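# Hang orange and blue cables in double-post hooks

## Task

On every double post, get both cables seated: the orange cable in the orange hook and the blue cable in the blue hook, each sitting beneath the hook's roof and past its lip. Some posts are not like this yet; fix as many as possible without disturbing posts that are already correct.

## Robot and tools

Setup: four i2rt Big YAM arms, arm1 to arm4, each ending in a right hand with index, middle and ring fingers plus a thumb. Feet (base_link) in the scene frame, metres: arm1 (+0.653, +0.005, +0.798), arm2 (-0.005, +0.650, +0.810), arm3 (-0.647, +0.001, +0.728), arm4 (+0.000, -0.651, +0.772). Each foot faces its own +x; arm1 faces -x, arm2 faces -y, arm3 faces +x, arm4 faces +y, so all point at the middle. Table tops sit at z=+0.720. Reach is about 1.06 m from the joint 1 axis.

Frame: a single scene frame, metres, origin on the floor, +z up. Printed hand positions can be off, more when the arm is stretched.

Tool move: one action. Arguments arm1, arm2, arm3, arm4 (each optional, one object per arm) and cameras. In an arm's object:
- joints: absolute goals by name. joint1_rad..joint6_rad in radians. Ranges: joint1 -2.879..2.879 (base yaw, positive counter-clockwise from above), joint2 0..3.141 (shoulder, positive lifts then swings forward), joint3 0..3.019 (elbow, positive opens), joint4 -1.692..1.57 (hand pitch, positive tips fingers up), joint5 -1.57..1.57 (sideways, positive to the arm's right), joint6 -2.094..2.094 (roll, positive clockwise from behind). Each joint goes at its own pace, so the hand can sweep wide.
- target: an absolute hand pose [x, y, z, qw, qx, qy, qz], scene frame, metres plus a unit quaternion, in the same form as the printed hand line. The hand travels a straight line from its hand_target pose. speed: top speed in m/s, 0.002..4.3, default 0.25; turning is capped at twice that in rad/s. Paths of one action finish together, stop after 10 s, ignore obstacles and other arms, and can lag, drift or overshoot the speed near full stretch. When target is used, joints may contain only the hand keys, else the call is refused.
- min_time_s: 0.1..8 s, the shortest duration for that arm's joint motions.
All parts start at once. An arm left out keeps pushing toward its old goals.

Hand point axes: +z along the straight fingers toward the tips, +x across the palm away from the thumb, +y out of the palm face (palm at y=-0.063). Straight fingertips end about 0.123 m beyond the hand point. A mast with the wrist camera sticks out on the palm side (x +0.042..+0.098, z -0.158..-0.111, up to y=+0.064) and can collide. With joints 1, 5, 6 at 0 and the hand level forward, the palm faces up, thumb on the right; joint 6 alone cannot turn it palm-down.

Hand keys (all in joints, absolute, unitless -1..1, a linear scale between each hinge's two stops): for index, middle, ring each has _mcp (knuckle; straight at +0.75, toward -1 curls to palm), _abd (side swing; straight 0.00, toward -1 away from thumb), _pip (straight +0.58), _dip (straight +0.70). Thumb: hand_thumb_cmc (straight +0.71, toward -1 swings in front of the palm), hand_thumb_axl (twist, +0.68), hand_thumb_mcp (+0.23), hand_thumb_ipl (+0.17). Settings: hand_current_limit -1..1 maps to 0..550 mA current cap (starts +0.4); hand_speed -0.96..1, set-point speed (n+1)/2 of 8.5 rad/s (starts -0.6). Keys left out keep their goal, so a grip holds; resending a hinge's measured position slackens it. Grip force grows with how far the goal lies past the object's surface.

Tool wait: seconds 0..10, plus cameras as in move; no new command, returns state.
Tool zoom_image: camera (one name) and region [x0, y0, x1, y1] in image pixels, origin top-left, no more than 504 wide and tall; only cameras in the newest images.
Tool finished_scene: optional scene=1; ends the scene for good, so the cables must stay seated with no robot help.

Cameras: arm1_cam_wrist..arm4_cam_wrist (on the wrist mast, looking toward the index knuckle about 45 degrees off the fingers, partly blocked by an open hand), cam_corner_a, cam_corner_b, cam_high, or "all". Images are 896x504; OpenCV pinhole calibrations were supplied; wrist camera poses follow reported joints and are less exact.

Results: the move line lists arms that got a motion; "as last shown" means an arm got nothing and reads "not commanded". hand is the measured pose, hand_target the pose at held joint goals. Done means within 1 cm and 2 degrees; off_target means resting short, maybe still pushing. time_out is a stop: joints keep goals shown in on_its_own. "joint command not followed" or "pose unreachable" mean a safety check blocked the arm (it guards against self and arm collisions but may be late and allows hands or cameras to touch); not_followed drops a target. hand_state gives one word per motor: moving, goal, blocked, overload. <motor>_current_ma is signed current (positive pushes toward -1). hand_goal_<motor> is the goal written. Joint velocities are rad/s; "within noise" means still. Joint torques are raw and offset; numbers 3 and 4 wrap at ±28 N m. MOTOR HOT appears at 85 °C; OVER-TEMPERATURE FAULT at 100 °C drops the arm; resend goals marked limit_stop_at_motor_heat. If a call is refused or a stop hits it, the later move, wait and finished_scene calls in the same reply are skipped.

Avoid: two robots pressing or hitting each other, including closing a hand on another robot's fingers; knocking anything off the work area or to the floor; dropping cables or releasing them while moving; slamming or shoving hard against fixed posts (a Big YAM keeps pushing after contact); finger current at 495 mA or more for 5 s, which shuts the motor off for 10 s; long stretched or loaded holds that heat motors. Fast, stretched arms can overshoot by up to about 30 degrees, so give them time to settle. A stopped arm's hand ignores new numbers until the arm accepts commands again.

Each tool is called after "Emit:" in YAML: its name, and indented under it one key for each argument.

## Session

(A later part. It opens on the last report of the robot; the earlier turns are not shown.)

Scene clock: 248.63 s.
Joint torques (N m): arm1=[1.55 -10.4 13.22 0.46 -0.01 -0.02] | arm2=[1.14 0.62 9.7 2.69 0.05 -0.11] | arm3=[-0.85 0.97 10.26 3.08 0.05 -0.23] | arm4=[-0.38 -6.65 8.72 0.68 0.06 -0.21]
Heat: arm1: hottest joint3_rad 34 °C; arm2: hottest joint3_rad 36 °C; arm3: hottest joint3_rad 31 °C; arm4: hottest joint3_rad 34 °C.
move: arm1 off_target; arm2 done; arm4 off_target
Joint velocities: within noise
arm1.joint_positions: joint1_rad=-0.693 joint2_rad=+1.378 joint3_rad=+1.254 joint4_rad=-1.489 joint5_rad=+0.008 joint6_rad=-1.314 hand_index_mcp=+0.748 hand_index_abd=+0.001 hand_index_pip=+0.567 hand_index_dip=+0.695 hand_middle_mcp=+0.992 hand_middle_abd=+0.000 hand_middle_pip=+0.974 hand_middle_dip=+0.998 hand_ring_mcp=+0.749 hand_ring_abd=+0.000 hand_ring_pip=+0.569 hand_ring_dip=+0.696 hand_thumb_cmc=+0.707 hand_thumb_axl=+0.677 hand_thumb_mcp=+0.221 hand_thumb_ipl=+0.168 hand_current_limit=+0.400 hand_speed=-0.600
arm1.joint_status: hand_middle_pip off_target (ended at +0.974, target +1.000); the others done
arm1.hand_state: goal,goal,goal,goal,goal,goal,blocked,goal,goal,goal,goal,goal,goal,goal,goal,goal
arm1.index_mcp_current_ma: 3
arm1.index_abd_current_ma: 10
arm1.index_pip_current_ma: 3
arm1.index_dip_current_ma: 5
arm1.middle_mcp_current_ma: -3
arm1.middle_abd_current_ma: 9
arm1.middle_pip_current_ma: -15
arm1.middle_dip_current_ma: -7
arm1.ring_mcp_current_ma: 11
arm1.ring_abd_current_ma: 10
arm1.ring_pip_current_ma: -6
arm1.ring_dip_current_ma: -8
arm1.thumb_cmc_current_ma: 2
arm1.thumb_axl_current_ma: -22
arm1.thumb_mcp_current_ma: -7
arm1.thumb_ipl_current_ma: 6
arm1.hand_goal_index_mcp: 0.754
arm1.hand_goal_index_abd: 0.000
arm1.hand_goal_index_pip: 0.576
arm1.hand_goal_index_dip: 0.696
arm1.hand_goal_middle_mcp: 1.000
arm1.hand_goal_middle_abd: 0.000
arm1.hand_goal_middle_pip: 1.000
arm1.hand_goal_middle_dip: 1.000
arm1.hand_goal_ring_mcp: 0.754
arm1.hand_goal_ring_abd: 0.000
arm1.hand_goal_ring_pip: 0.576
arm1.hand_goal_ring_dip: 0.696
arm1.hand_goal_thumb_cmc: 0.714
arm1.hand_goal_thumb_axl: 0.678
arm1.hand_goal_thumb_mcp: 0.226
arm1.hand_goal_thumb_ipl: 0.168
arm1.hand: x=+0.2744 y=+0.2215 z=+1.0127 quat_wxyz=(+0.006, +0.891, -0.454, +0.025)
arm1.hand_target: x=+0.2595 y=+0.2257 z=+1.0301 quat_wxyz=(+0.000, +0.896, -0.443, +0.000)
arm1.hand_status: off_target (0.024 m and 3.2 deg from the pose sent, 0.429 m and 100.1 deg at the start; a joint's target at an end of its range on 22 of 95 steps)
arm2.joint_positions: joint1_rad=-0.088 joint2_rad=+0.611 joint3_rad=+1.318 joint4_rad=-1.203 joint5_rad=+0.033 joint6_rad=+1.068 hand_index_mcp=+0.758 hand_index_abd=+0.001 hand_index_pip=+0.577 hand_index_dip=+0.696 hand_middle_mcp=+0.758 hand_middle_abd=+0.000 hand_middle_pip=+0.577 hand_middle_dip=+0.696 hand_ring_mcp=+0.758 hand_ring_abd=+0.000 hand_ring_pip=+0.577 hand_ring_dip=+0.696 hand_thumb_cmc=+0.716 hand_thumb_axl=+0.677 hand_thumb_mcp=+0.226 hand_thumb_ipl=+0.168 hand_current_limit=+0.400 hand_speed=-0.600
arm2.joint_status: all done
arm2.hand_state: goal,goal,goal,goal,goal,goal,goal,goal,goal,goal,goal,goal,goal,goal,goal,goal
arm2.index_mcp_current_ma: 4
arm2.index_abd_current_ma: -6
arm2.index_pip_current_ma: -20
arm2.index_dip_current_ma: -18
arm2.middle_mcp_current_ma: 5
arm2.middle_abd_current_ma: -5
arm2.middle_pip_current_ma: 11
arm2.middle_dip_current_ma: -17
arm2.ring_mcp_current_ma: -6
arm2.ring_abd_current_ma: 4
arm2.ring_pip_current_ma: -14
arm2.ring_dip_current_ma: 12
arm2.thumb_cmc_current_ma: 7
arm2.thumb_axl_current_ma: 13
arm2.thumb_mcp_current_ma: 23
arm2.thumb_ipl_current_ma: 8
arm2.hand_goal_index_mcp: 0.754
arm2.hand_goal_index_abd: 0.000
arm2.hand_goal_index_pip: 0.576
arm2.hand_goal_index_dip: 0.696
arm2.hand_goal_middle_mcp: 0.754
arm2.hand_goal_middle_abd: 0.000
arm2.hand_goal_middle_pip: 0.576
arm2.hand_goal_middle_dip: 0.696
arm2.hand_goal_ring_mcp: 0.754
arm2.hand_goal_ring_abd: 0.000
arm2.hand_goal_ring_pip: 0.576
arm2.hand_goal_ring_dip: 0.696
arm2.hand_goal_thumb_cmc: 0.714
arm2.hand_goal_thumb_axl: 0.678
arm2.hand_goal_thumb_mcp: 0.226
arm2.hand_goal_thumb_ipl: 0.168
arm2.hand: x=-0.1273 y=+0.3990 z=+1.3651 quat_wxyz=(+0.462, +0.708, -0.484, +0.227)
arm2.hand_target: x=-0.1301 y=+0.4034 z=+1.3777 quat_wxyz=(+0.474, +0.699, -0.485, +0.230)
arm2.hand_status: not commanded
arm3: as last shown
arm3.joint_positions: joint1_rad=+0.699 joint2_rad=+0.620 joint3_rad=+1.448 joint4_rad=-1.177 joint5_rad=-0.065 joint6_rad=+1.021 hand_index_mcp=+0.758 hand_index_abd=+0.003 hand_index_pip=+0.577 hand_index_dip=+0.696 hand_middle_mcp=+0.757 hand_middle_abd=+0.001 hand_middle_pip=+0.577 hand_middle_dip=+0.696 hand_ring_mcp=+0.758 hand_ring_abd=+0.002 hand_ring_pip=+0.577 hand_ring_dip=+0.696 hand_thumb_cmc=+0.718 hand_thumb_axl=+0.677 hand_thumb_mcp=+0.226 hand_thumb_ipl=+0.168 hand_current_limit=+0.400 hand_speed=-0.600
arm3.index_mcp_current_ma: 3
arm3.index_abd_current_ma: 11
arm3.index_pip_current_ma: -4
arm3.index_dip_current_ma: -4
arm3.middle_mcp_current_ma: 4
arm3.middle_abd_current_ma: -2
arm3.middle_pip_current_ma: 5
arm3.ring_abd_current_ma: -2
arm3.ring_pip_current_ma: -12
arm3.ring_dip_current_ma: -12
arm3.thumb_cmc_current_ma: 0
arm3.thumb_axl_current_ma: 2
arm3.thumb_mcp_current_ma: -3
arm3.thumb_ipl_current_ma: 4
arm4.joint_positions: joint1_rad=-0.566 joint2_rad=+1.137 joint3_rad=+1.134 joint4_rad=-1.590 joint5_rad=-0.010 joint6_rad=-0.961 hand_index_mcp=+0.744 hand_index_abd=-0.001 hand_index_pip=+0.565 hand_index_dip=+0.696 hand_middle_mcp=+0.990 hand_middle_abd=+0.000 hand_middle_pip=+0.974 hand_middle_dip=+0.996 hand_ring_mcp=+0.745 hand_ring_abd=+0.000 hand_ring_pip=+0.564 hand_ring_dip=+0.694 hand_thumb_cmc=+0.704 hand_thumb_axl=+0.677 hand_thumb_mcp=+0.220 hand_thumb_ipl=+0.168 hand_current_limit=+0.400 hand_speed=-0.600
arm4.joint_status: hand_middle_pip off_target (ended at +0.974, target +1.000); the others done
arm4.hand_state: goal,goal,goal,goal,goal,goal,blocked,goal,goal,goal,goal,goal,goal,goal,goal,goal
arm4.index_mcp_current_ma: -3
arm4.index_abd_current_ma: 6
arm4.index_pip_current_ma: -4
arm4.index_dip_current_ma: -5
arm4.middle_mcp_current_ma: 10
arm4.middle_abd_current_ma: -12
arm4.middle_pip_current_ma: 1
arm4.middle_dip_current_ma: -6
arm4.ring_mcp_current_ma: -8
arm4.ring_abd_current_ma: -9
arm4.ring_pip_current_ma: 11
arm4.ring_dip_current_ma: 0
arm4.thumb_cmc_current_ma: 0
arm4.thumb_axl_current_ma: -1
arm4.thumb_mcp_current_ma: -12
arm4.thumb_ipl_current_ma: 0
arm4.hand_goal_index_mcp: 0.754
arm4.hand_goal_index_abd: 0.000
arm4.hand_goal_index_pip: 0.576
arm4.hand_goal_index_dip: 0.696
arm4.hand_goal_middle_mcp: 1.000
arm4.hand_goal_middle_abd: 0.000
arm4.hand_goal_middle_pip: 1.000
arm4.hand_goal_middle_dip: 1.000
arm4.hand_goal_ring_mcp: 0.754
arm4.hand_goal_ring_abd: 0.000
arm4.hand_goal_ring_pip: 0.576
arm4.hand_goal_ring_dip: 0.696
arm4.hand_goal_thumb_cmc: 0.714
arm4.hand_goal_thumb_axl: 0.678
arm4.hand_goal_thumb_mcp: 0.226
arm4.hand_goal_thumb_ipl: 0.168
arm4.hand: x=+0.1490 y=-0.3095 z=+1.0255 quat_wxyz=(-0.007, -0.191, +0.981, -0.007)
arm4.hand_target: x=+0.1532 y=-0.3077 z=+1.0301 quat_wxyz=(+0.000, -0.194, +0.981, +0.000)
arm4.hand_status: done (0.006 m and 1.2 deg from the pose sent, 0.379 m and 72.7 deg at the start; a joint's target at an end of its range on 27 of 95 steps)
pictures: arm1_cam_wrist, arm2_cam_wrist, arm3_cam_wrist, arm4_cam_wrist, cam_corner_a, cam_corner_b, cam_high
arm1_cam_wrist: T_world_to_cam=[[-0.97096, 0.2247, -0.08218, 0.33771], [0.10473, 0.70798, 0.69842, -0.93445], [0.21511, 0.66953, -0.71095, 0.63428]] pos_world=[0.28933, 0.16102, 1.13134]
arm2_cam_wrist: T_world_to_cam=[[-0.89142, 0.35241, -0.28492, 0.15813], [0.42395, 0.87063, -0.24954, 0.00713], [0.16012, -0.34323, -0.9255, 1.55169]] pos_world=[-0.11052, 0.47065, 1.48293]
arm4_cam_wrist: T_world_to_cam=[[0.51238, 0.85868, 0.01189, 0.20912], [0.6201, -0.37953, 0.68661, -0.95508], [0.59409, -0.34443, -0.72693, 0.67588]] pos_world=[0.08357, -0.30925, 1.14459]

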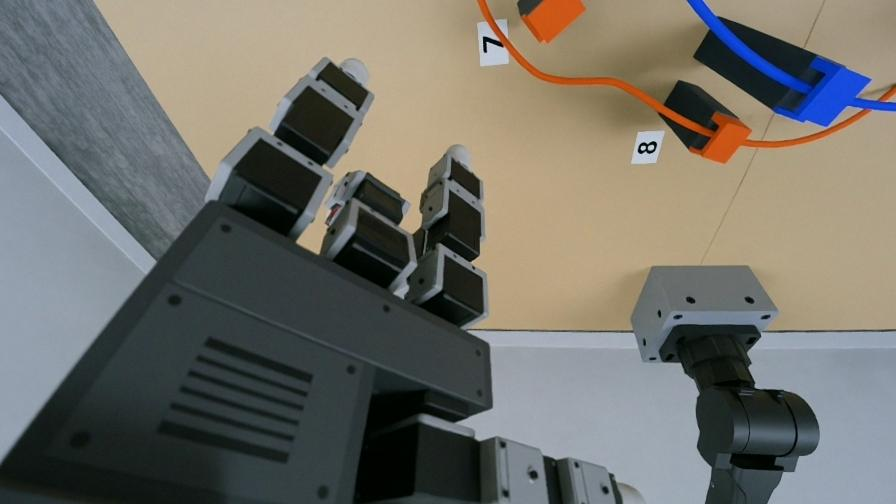

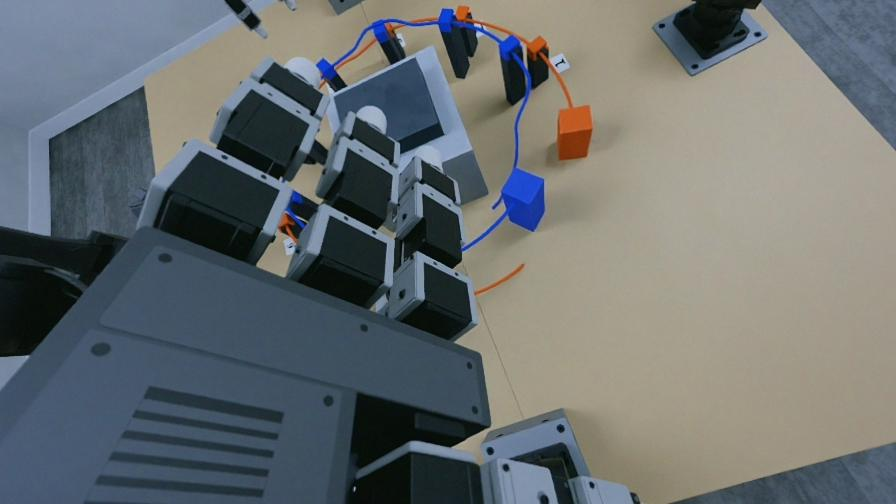

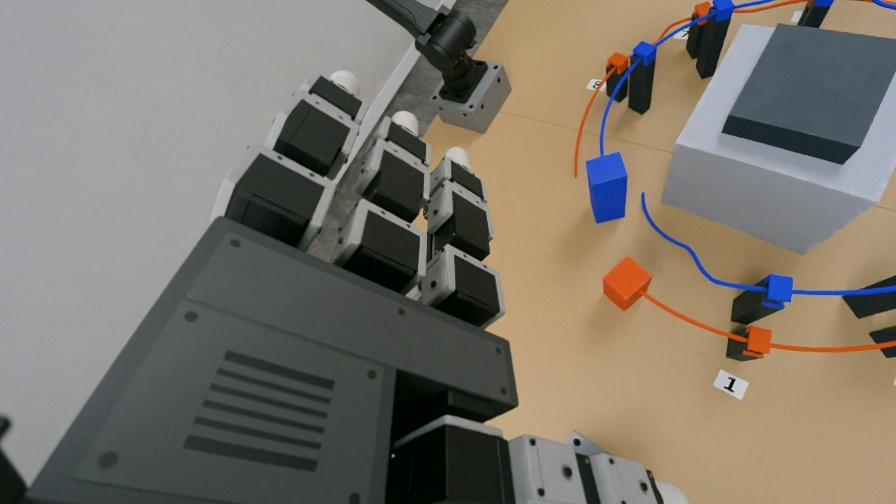

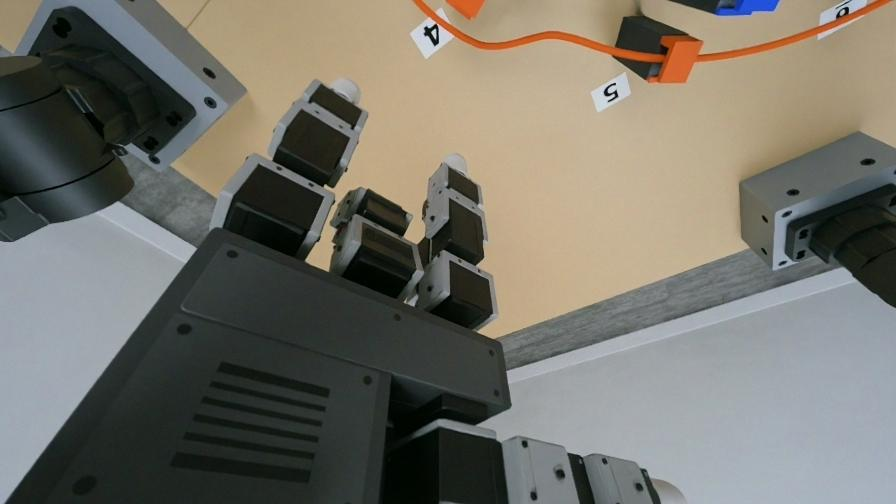

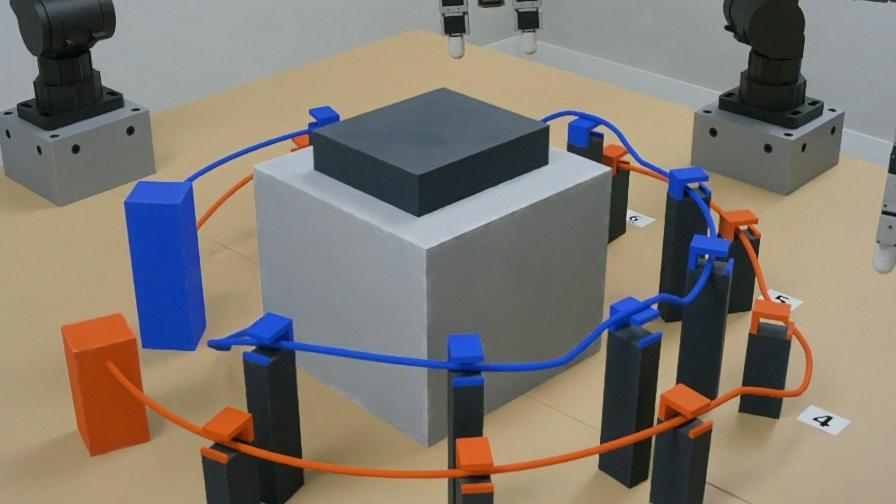

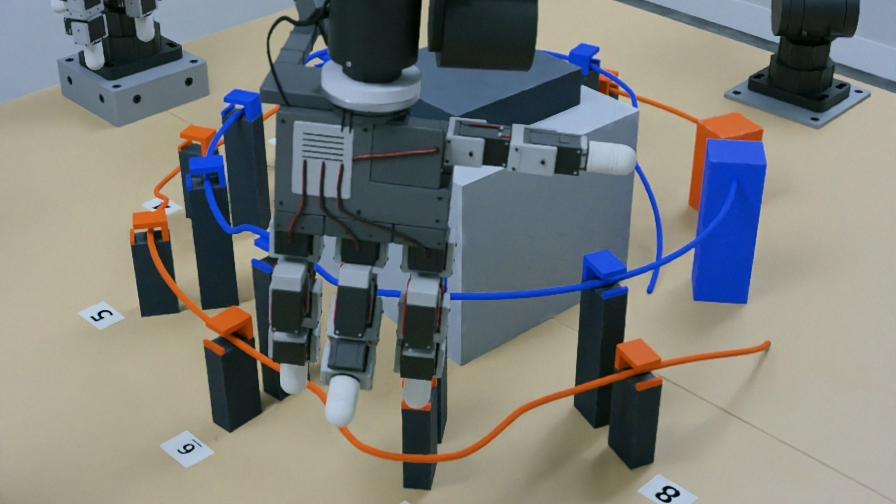

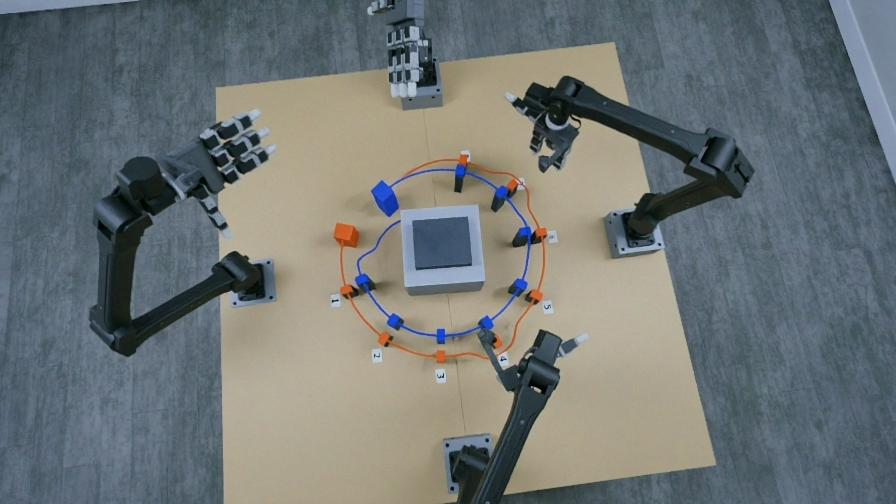

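Emit:
move:
  arm4: {"target": [0.1497, -0.2875, 0.945, 0, -0.1942, 0.981, 0], "speed": 0.25}
  arm1: {"target": [0.220, 0.226, 0.957, 0, -0.8965, 0.4431, 0], "speed": 0.25}
  cameras: ["arm1_cam_wrist", "arm4_cam_wrist", "cam_corner_a", "cam_corner_b", "cam_high"]

Scene clock: 284.13 s.
Joint torques (N m): arm1=[1.49 -12.28 9.52 0.61 -0.02 0.18] | arm2=[1.32 1.14 9.51 2.71 0.1 -0.1] | arm3=[-0.85 0.91 10.37 3.08 0.06 -0.19] | arm4=[0.79 -8 9.03 0.66 0.06 0.11]
Heat: arm1: hottest joint3_rad 35 °C; arm2: hottest joint3_rad 36 °C; arm3: hottest joint3_rad 32 °C; arm4: hottest joint3_rad 33 °C.
move: arm1 done; arm4 off_target
Joint velocities: within noise
arm1.joint_positions: joint1_rad=-0.636 joint2_rad=+1.497 joint3_rad=+1.229 joint4_rad=-1.302 joint5_rad=+0.008 joint6_rad=-1.282 hand_index_mcp=+0.748 hand_index_abd=+0.001 hand_index_pip=+0.568 hand_index_dip=+0.695 hand_middle_mcp=+0.992 hand_middle_abd=+0.000 hand_middle_pip=+0.974 hand_middle_dip=+0.998 hand_ring_mcp=+0.749 hand_ring_abd=+0.000 hand_ring_pip=+0.569 hand_ring_dip=+0.696 hand_thumb_cmc=+0.708 hand_thumb_axl=+0.677 hand_thumb_mcp=+0.220 hand_thumb_ipl=+0.168 hand_current_limit=+0.400 hand_speed=-0.600
arm1.joint_status: not commanded
arm1.hand_state: goal,goal,goal,goal,goal,goal,blocked,goal,goal,goal,goal,goal,goal,goal,goal,goal
arm1.index_mcp_current_ma: -11
arm1.index_abd_current_ma: 10
arm1.index_pip_current_ma: -21
arm1.index_dip_current_ma: -11
arm1.middle_mcp_current_ma: -3
arm1.middle_abd_current_ma: 5
arm1.middle_pip_current_ma: -4
arm1.middle_dip_current_ma: 8
arm1.ring_mcp_current_ma: 3
arm1.ring_abd_current_ma: 4
arm1.ring_pip_current_ma: 12
arm1.ring_dip_current_ma: -15
arm1.thumb_cmc_current_ma: 6
arm1.thumb_axl_current_ma: 6
arm1.thumb_mcp_current_ma: -3
arm1.thumb_ipl_current_ma: 9
arm1.hand_goal_index_mcp: 0.754
arm1.hand_goal_index_abd: 0.000
arm1.hand_goal_index_pip: 0.576
arm1.hand_goal_index_dip: 0.696
arm1.hand_goal_middle_mcp: 1.000
arm1.hand_goal_middle_abd: 0.000
arm1.hand_goal_middle_pip: 1.000
arm1.hand_goal_middle_dip: 1.000
arm1.hand_goal_ring_mcp: 0.754
arm1.hand_goal_ring_abd: 0.000
arm1.hand_goal_ring_pip: 0.576
arm1.hand_goal_ring_dip: 0.696
arm1.hand_goal_thumb_cmc: 0.714
arm1.hand_goal_thumb_axl: 0.678
arm1.hand_goal_thumb_mcp: 0.226
arm1.hand_goal_thumb_ipl: 0.168
arm1.hand: x=+0.2251 y=+0.2282 z=+0.9583 quat_wxyz=(+0.001, +0.897, -0.443, +0.004)
arm1.hand_target: x=+0.2200 y=+0.2259 z=+0.9570 quat_wxyz=(+0.000, +0.897, -0.443, +0.000)
arm1.hand_status: done (0.006 m and 0.4 deg from the pose sent, 0.078 m and 3.2 deg at the start)
arm2, arm3: as last shown
arm2.index_abd_current_ma: -3
arm2.index_pip_current_ma: -21
arm2.index_dip_current_ma: -3
arm2.middle_mcp_current_ma: 2
arm2.middle_abd_current_ma: -3
arm2.middle_pip_current_ma: 16
arm2.middle_dip_current_ma: -3
arm2.ring_mcp_current_ma: -20
arm2.ring_abd_current_ma: -4
arm2.ring_pip_current_ma: 1
arm2.ring_dip_current_ma: 23
arm2.thumb_cmc_current_ma: -3
arm2.thumb_axl_current_ma: -2
arm2.thumb_mcp_current_ma: 12
arm2.thumb_ipl_current_ma: 9
arm3.index_mcp_current_ma: 12
arm3.index_abd_current_ma: -2
arm3.index_pip_current_ma: -8
arm3.index_dip_current_ma: -3
arm3.middle_mcp_current_ma: 8
arm3.middle_abd_current_ma: -14
arm3.middle_pip_current_ma: 11
arm3.middle_dip_current_ma: 5
arm3.ring_abd_current_ma: -15
arm3.ring_pip_current_ma: -7
arm3.ring_dip_current_ma: -10
arm3.thumb_cmc_current_ma: 3
arm3.thumb_axl_current_ma: 1
arm3.thumb_mcp_current_ma: 5
arm3.thumb_ipl_current_ma: -4
arm4.joint_positions: joint1_rad=-0.537 joint2_rad=+1.210 joint3_rad=+0.955 joint4_rad=-1.350 joint5_rad=-0.011 joint6_rad=-0.944 hand_index_mcp=+0.744 hand_index_abd=-0.003 hand_index_pip=+0.565 hand_index_dip=+0.696 hand_middle_mcp=+0.989 hand_middle_abd=+0.000 hand_middle_pip=+0.974 hand_middle_dip=+0.996 hand_ring_mcp=+0.745 hand_ring_abd=+0.000 hand_ring_pip=+0.564 hand_ring_dip=+0.694 hand_thumb_cmc=+0.705 hand_thumb_axl=+0.677 hand_thumb_mcp=+0.219 hand_thumb_ipl=+0.168 hand_current_limit=+0.400 hand_speed=-0.600
arm4.joint_status: not commanded
arm4.hand_state: goal,goal,goal,goal,goal,goal,blocked,goal,goal,goal,goal,goal,goal,goal,goal,goal
arm4.index_mcp_current_ma: -6
arm4.index_abd_current_ma: -3
arm4.index_pip_current_ma: -9
arm4.index_dip_current_ma: 6
arm4.middle_mcp_current_ma: 15
arm4.middle_abd_current_ma: -11
arm4.middle_pip_current_ma: -11
arm4.middle_dip_current_ma: -8
arm4.ring_mcp_current_ma: -11
arm4.ring_abd_current_ma: -15
arm4.ring_pip_current_ma: -8
arm4.ring_dip_current_ma: -2
arm4.thumb_cmc_current_ma: -3
arm4.thumb_axl_current_ma: 3
arm4.thumb_mcp_current_ma: -10
arm4.thumb_ipl_current_ma: -3
arm4.hand_goal_index_mcp: 0.754
arm4.hand_goal_index_abd: 0.000
arm4.hand_goal_index_pip: 0.576
arm4.hand_goal_index_dip: 0.696
arm4.hand_goal_middle_mcp: 1.000
arm4.hand_goal_middle_abd: 0.000
arm4.hand_goal_middle_pip: 1.000
arm4.hand_goal_middle_dip: 1.000
arm4.hand_goal_ring_mcp: 0.754
arm4.hand_goal_ring_abd: 0.000
arm4.hand_goal_ring_pip: 0.576
arm4.hand_goal_ring_dip: 0.696
arm4.hand_goal_thumb_cmc: 0.714
arm4.hand_goal_thumb_axl: 0.678
arm4.hand_goal_thumb_mcp: 0.226
arm4.hand_goal_thumb_ipl: 0.168
arm4.hand: x=+0.1476 y=-0.2951 z=+0.9357 quat_wxyz=(-0.011, -0.197, +0.980, -0.012)
arm4.hand_target: x=+0.1497 y=-0.2877 z=+0.9452 quat_wxyz=(+0.000, -0.194, +0.981, +0.000)
arm4.hand_status: off_target (0.012 m and 1.9 deg from the pose sent, 0.083 m and 1.2 deg at the start)
arm1_cam_wrist: T_world_to_cam=[[-0.97837, 0.20218, -0.04384, 0.254], [0.11097, 0.69169, 0.71361, -0.9083], [0.1746, 0.69331, -0.69917, 0.59414]] pos_world=[0.24556, 0.16499, 1.07471]
arm4_cam_wrist: T_world_to_cam=[[0.50212, 0.8648, -0.00069, 0.21362], [0.62931, -0.36484, 0.68619, -0.88368], [0.59317, -0.34498, -0.72742, 0.61681]] pos_world=[0.08297, -0.29435, 1.0552]

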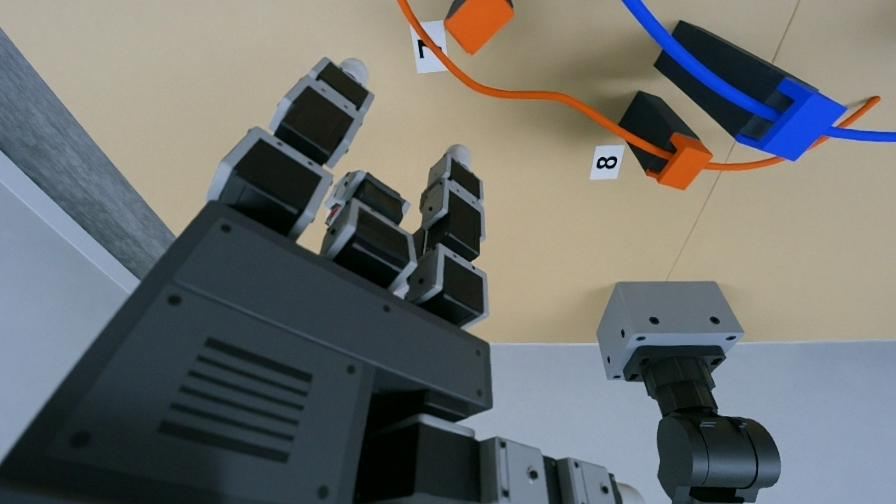

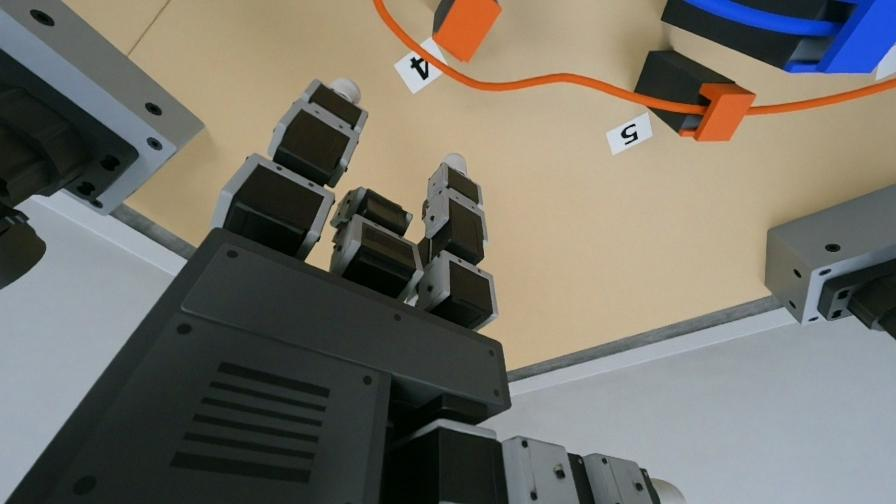

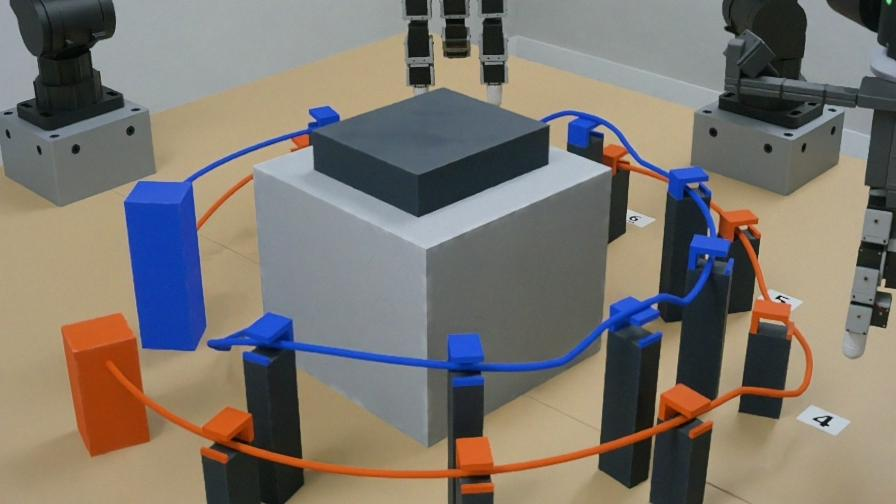

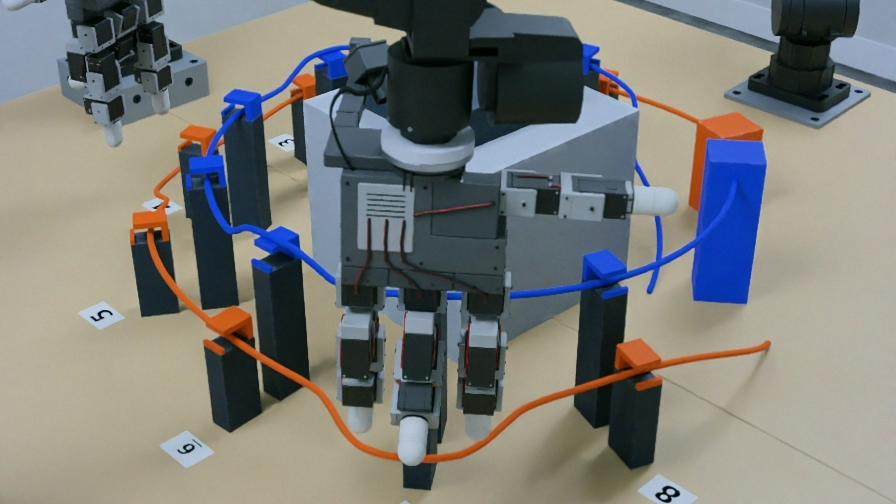

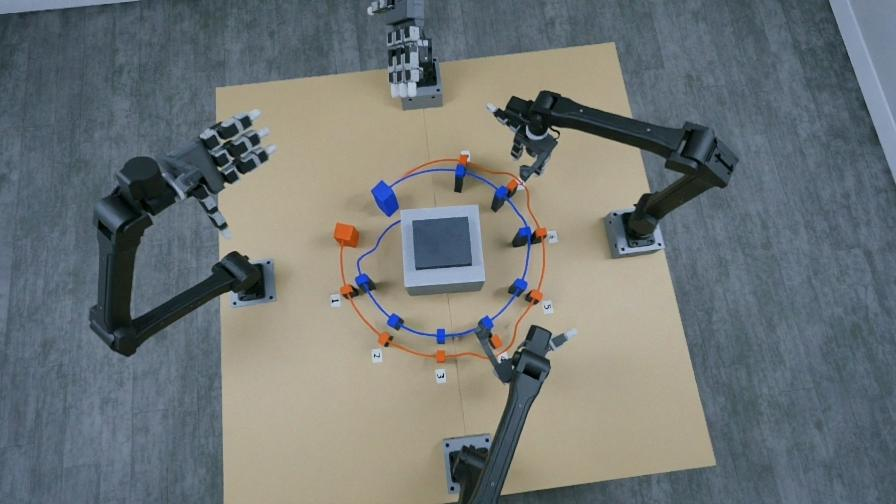

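Emit:
zoom_image:
  camera: "cam_corner_a"
  region: [680, 40, 896, 460]

Emit:
zoom_image:
  camera: "cam_high"
  region: [430, 80, 640, 400]

Emit:
zoom_image:
  camera: "cam_corner_b"
  region: [300, 260, 620, 504]

Scaled by 1.200 from the camera's image (finer frame: 1280x720).

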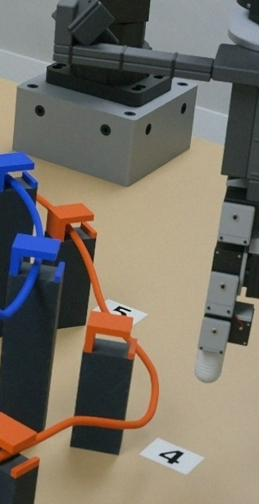

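Scaled by 1.575 from the camera's image (finer frame: 1280x720).

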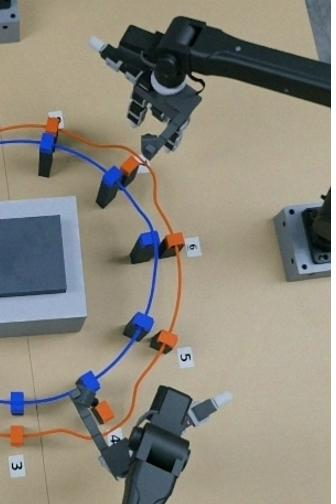

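Scaled by 1.575 from the camera's image (finer frame: 1280x720).

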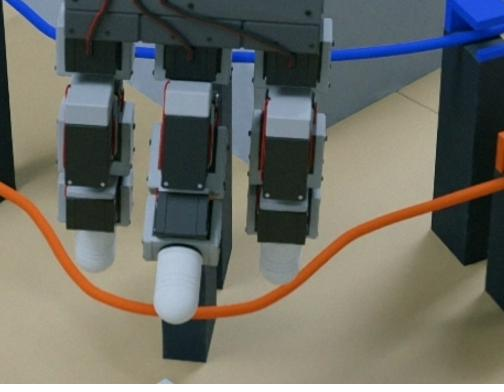

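Emit:
move:
  arm4: {"target": [0.1445, -0.2845, 0.876, 0, -0.1942, 0.981, 0], "speed": 0.2}
  arm1: {"target": [0.230, 0.223, 0.881, 0, -0.8965, 0.4431, 0], "speed": 0.2}
  cameras: ["arm1_cam_wrist", "arm4_cam_wrist", "cam_corner_a", "cam_corner_b"]

Emit:
zoom_image:
  camera: "cam_corner_a"
  region: [680, 180, 896, 460]

Emit:
zoom_image:
  camera: "cam_corner_b"
  region: [300, 260, 620, 504]

Emit:
zoom_image:
  camera: "arm1_cam_wrist"
  region: [260, 0, 660, 250]

Emit:
zoom_image:
  camera: "arm4_cam_wrist"
  region: [260, 0, 660, 250]

Scene clock: 325.93 s.
Joint torques (N m): arm1=[0.56 -11.69 8.62 0.62 -0.05 0.11] | arm2=[1.49 0.62 9.5 2.59 0.1 -0.17] | arm3=[-1.49 0.97 10.03 3.12 0.01 -0.16] | arm4=[0.91 -7.88 8.24 0.66 0.06 0.11]
Heat: arm1: hottest joint3_rad 36 °C; arm2: hottest joint3_rad 36 °C; arm3: hottest joint3_rad 32 °C; arm4: hottest joint3_rad 34 °C.
move: arm1 done; arm4 off_target
Joint velocities: within noise
arm1.joint_positions: joint1_rad=-0.636 joint2_rad=+1.544 joint3_rad=+1.073 joint4_rad=-1.095 joint5_rad=+0.008 joint6_rad=-1.282 hand_index_mcp=+0.748 hand_index_abd=+0.001 hand_index_pip=+0.568 hand_index_dip=+0.695 hand_middle_mcp=+0.992 hand_middle_abd=+0.000 hand_middle_pip=+0.974 hand_middle_dip=+0.998 hand_ring_mcp=+0.749 hand_ring_abd=+0.000 hand_ring_pip=+0.569 hand_ring_dip=+0.696 hand_thumb_cmc=+0.708 hand_thumb_axl=+0.677 hand_thumb_mcp=+0.220 hand_thumb_ipl=+0.168 hand_current_limit=+0.400 hand_speed=-0.600
arm1.joint_status: not commanded
arm1.hand_state: goal,goal,goal,goal,goal,goal,blocked,goal,goal,goal,goal,goal,goal,goal,goal,goal
arm1.index_mcp_current_ma: -15
arm1.index_abd_current_ma: 5
arm1.index_pip_current_ma: -9
arm1.index_dip_current_ma: -1
arm1.middle_mcp_current_ma: -5
arm1.middle_abd_current_ma: 2
arm1.middle_pip_current_ma: -12
arm1.middle_dip_current_ma: -11
arm1.ring_mcp_current_ma: 21
arm1.ring_abd_current_ma: 4
arm1.ring_pip_current_ma: -4
arm1.ring_dip_current_ma: -14
arm1.thumb_cmc_current_ma: 9
arm1.thumb_axl_current_ma: 3
arm1.thumb_mcp_current_ma: 4
arm1.thumb_ipl_current_ma: 8
arm1.hand_goal_index_mcp: 0.754
arm1.hand_goal_index_abd: 0.000
arm1.hand_goal_index_pip: 0.576
arm1.hand_goal_index_dip: 0.696
arm1.hand_goal_middle_mcp: 1.000
arm1.hand_goal_middle_abd: 0.000
arm1.hand_goal_middle_pip: 1.000
arm1.hand_goal_middle_dip: 1.000
arm1.hand_goal_ring_mcp: 0.754
arm1.hand_goal_ring_abd: 0.000
arm1.hand_goal_ring_pip: 0.576
arm1.hand_goal_ring_dip: 0.696
arm1.hand_goal_thumb_cmc: 0.714
arm1.hand_goal_thumb_axl: 0.678
arm1.hand_goal_thumb_mcp: 0.226
arm1.hand_goal_thumb_ipl: 0.168
arm1.hand: x=+0.2322 y=+0.2222 z=+0.8843 quat_wxyz=(+0.000, +0.897, -0.443, +0.001)
arm1.hand_target: x=+0.2301 y=+0.2229 z=+0.8810 quat_wxyz=(+0.000, +0.897, -0.443, +0.000)
arm1.hand_status: done (0.004 m and 0.2 deg from the pose sent, 0.078 m and 0.4 deg at the start)
arm2, arm3: as last shown
arm2.index_mcp_current_ma: -2
arm2.index_pip_current_ma: 2
arm2.index_dip_current_ma: 7
arm2.middle_mcp_current_ma: 15
arm2.middle_abd_current_ma: -1
arm2.middle_pip_current_ma: 12
arm2.middle_dip_current_ma: 3
arm2.ring_mcp_current_ma: 1
arm2.ring_abd_current_ma: -1
arm2.ring_pip_current_ma: -8
arm2.ring_dip_current_ma: 4
arm2.thumb_cmc_current_ma: 8
arm2.thumb_axl_current_ma: 5
arm2.thumb_mcp_current_ma: 7
arm2.thumb_ipl_current_ma: 8
arm3.index_mcp_current_ma: 14
arm3.index_abd_current_ma: -12
arm3.index_pip_current_ma: -10
arm3.index_dip_current_ma: 0
arm3.middle_mcp_current_ma: -3
arm3.middle_abd_current_ma: -4
arm3.middle_pip_current_ma: 8
arm3.middle_dip_current_ma: 9
arm3.ring_mcp_current_ma: -14
arm3.ring_abd_current_ma: -9
arm3.ring_pip_current_ma: -9
arm3.ring_dip_current_ma: -12
arm3.thumb_cmc_current_ma: 1
arm3.thumb_axl_current_ma: 2
arm3.thumb_mcp_current_ma: -2
arm3.thumb_ipl_current_ma: 3
arm4.joint_positions: joint1_rad=-0.517 joint2_rad=+1.273 joint3_rad=+0.821 joint4_rad=-1.148 joint5_rad=-0.011 joint6_rad=-0.923 hand_index_mcp=+0.744 hand_index_abd=-0.004 hand_index_pip=+0.565 hand_index_dip=+0.696 hand_middle_mcp=+0.989 hand_middle_abd=+0.000 hand_middle_pip=+0.974 hand_middle_dip=+0.996 hand_ring_mcp=+0.745 hand_ring_abd=+0.000 hand_ring_pip=+0.564 hand_ring_dip=+0.694 hand_thumb_cmc=+0.706 hand_thumb_axl=+0.677 hand_thumb_mcp=+0.219 hand_thumb_ipl=+0.168 hand_current_limit=+0.400 hand_speed=-0.600
arm4.joint_status: not commanded
arm4.hand_state: goal,goal,goal,goal,goal,goal,blocked,goal,goal,goal,goal,goal,goal,goal,goal,goal
arm4.index_mcp_current_ma: 1
arm4.index_abd_current_ma: 3
arm4.index_pip_current_ma: -11
arm4.index_dip_current_ma: 4
arm4.middle_mcp_current_ma: 0
arm4.middle_abd_current_ma: -14
arm4.middle_pip_current_ma: -10
arm4.middle_dip_current_ma: -7
arm4.ring_mcp_current_ma: -11
arm4.ring_abd_current_ma: -3
arm4.ring_pip_current_ma: -5
arm4.ring_dip_current_ma: -7
arm4.thumb_cmc_current_ma: -3
arm4.thumb_axl_current_ma: 6
arm4.thumb_mcp_current_ma: 0
arm4.thumb_ipl_current_ma: -1
arm4.hand_goal_index_mcp: 0.754
arm4.hand_goal_index_abd: 0.000
arm4.hand_goal_index_pip: 0.576
arm4.hand_goal_index_dip: 0.696
arm4.hand_goal_middle_mcp: 1.000
arm4.hand_goal_middle_abd: 0.000
arm4.hand_goal_middle_pip: 1.000
arm4.hand_goal_middle_dip: 1.000
arm4.hand_goal_ring_mcp: 0.754
arm4.hand_goal_ring_abd: 0.000
arm4.hand_goal_ring_pip: 0.576
arm4.hand_goal_ring_dip: 0.696
arm4.hand_goal_thumb_cmc: 0.714
arm4.hand_goal_thumb_axl: 0.678
arm4.hand_goal_thumb_mcp: 0.226
arm4.hand_goal_thumb_ipl: 0.168
arm4.hand: x=+0.1426 y=-0.2928 z=+0.8689 quat_wxyz=(-0.009, -0.197, +0.980, -0.010)
arm4.hand_target: x=+0.1444 y=-0.2847 z=+0.8761 quat_wxyz=(+0.000, -0.194, +0.981, +0.000)
arm4.hand_status: off_target (0.011 m and 1.6 deg from the pose sent, 0.061 m and 1.9 deg at the start)
arm1_cam_wrist: T_world_to_cam=[[-0.97852, 0.20229, -0.03969, 0.25532], [0.11358, 0.68975, 0.71509, -0.85359], [0.17203, 0.69522, -0.69791, 0.54432]] pos_world=[0.25315, 0.1587, 1.00041]
arm4_cam_wrist: T_world_to_cam=[[0.50304, 0.86425, 0.00412, 0.20974], [0.62684, -0.36813, 0.68669, -0.83491], [0.59499, -0.34285, -0.72694, 0.5719]] pos_world=[0.07757, -0.29255, 0.9882]

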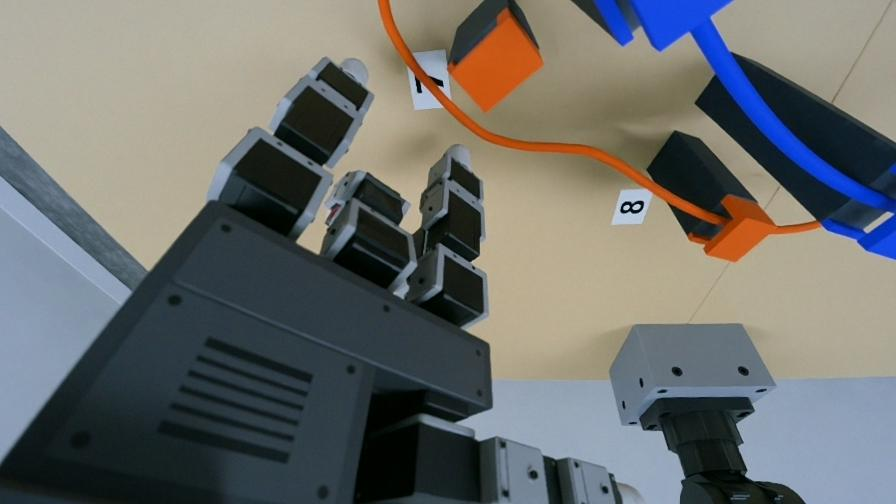

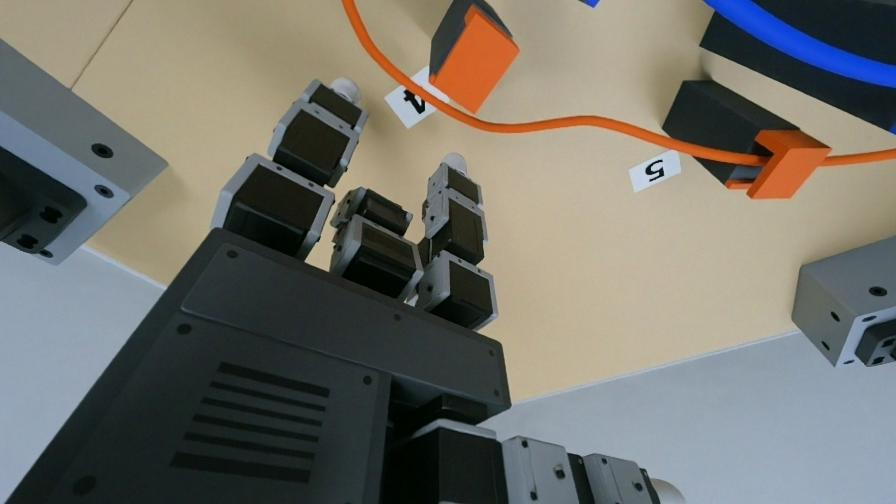

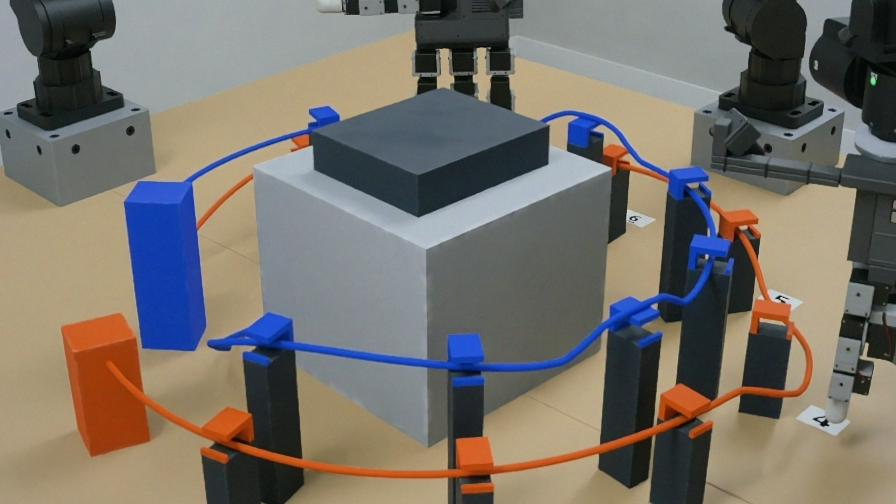

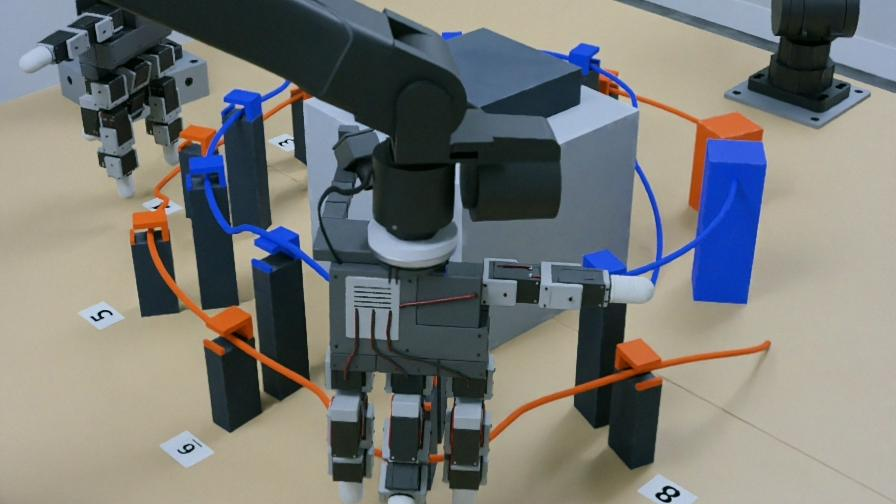

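Scaled by 1.800 from the camera's image (finer frame: 1280x720).

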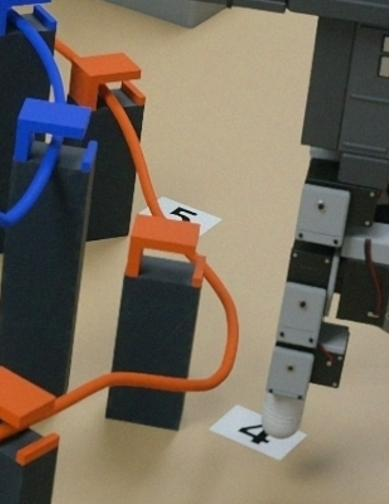

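Scaled by 1.575 from the camera's image (finer frame: 1280x720).

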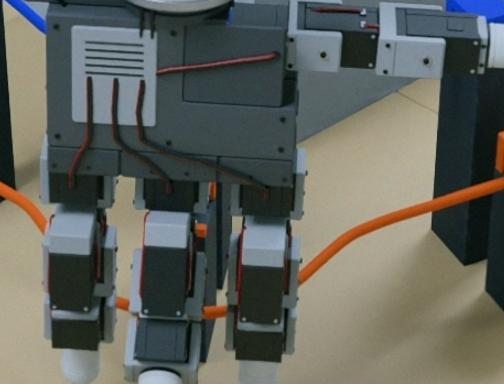

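Scaled by 1.260 from the camera's image (finer frame: 1280x720).

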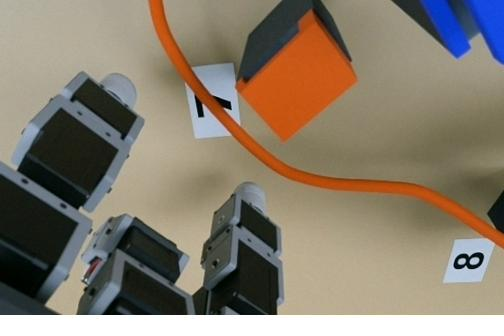

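Scaled by 1.260 from the camera's image (finer frame: 1280x720).

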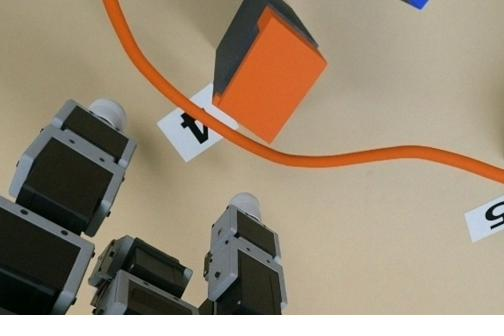

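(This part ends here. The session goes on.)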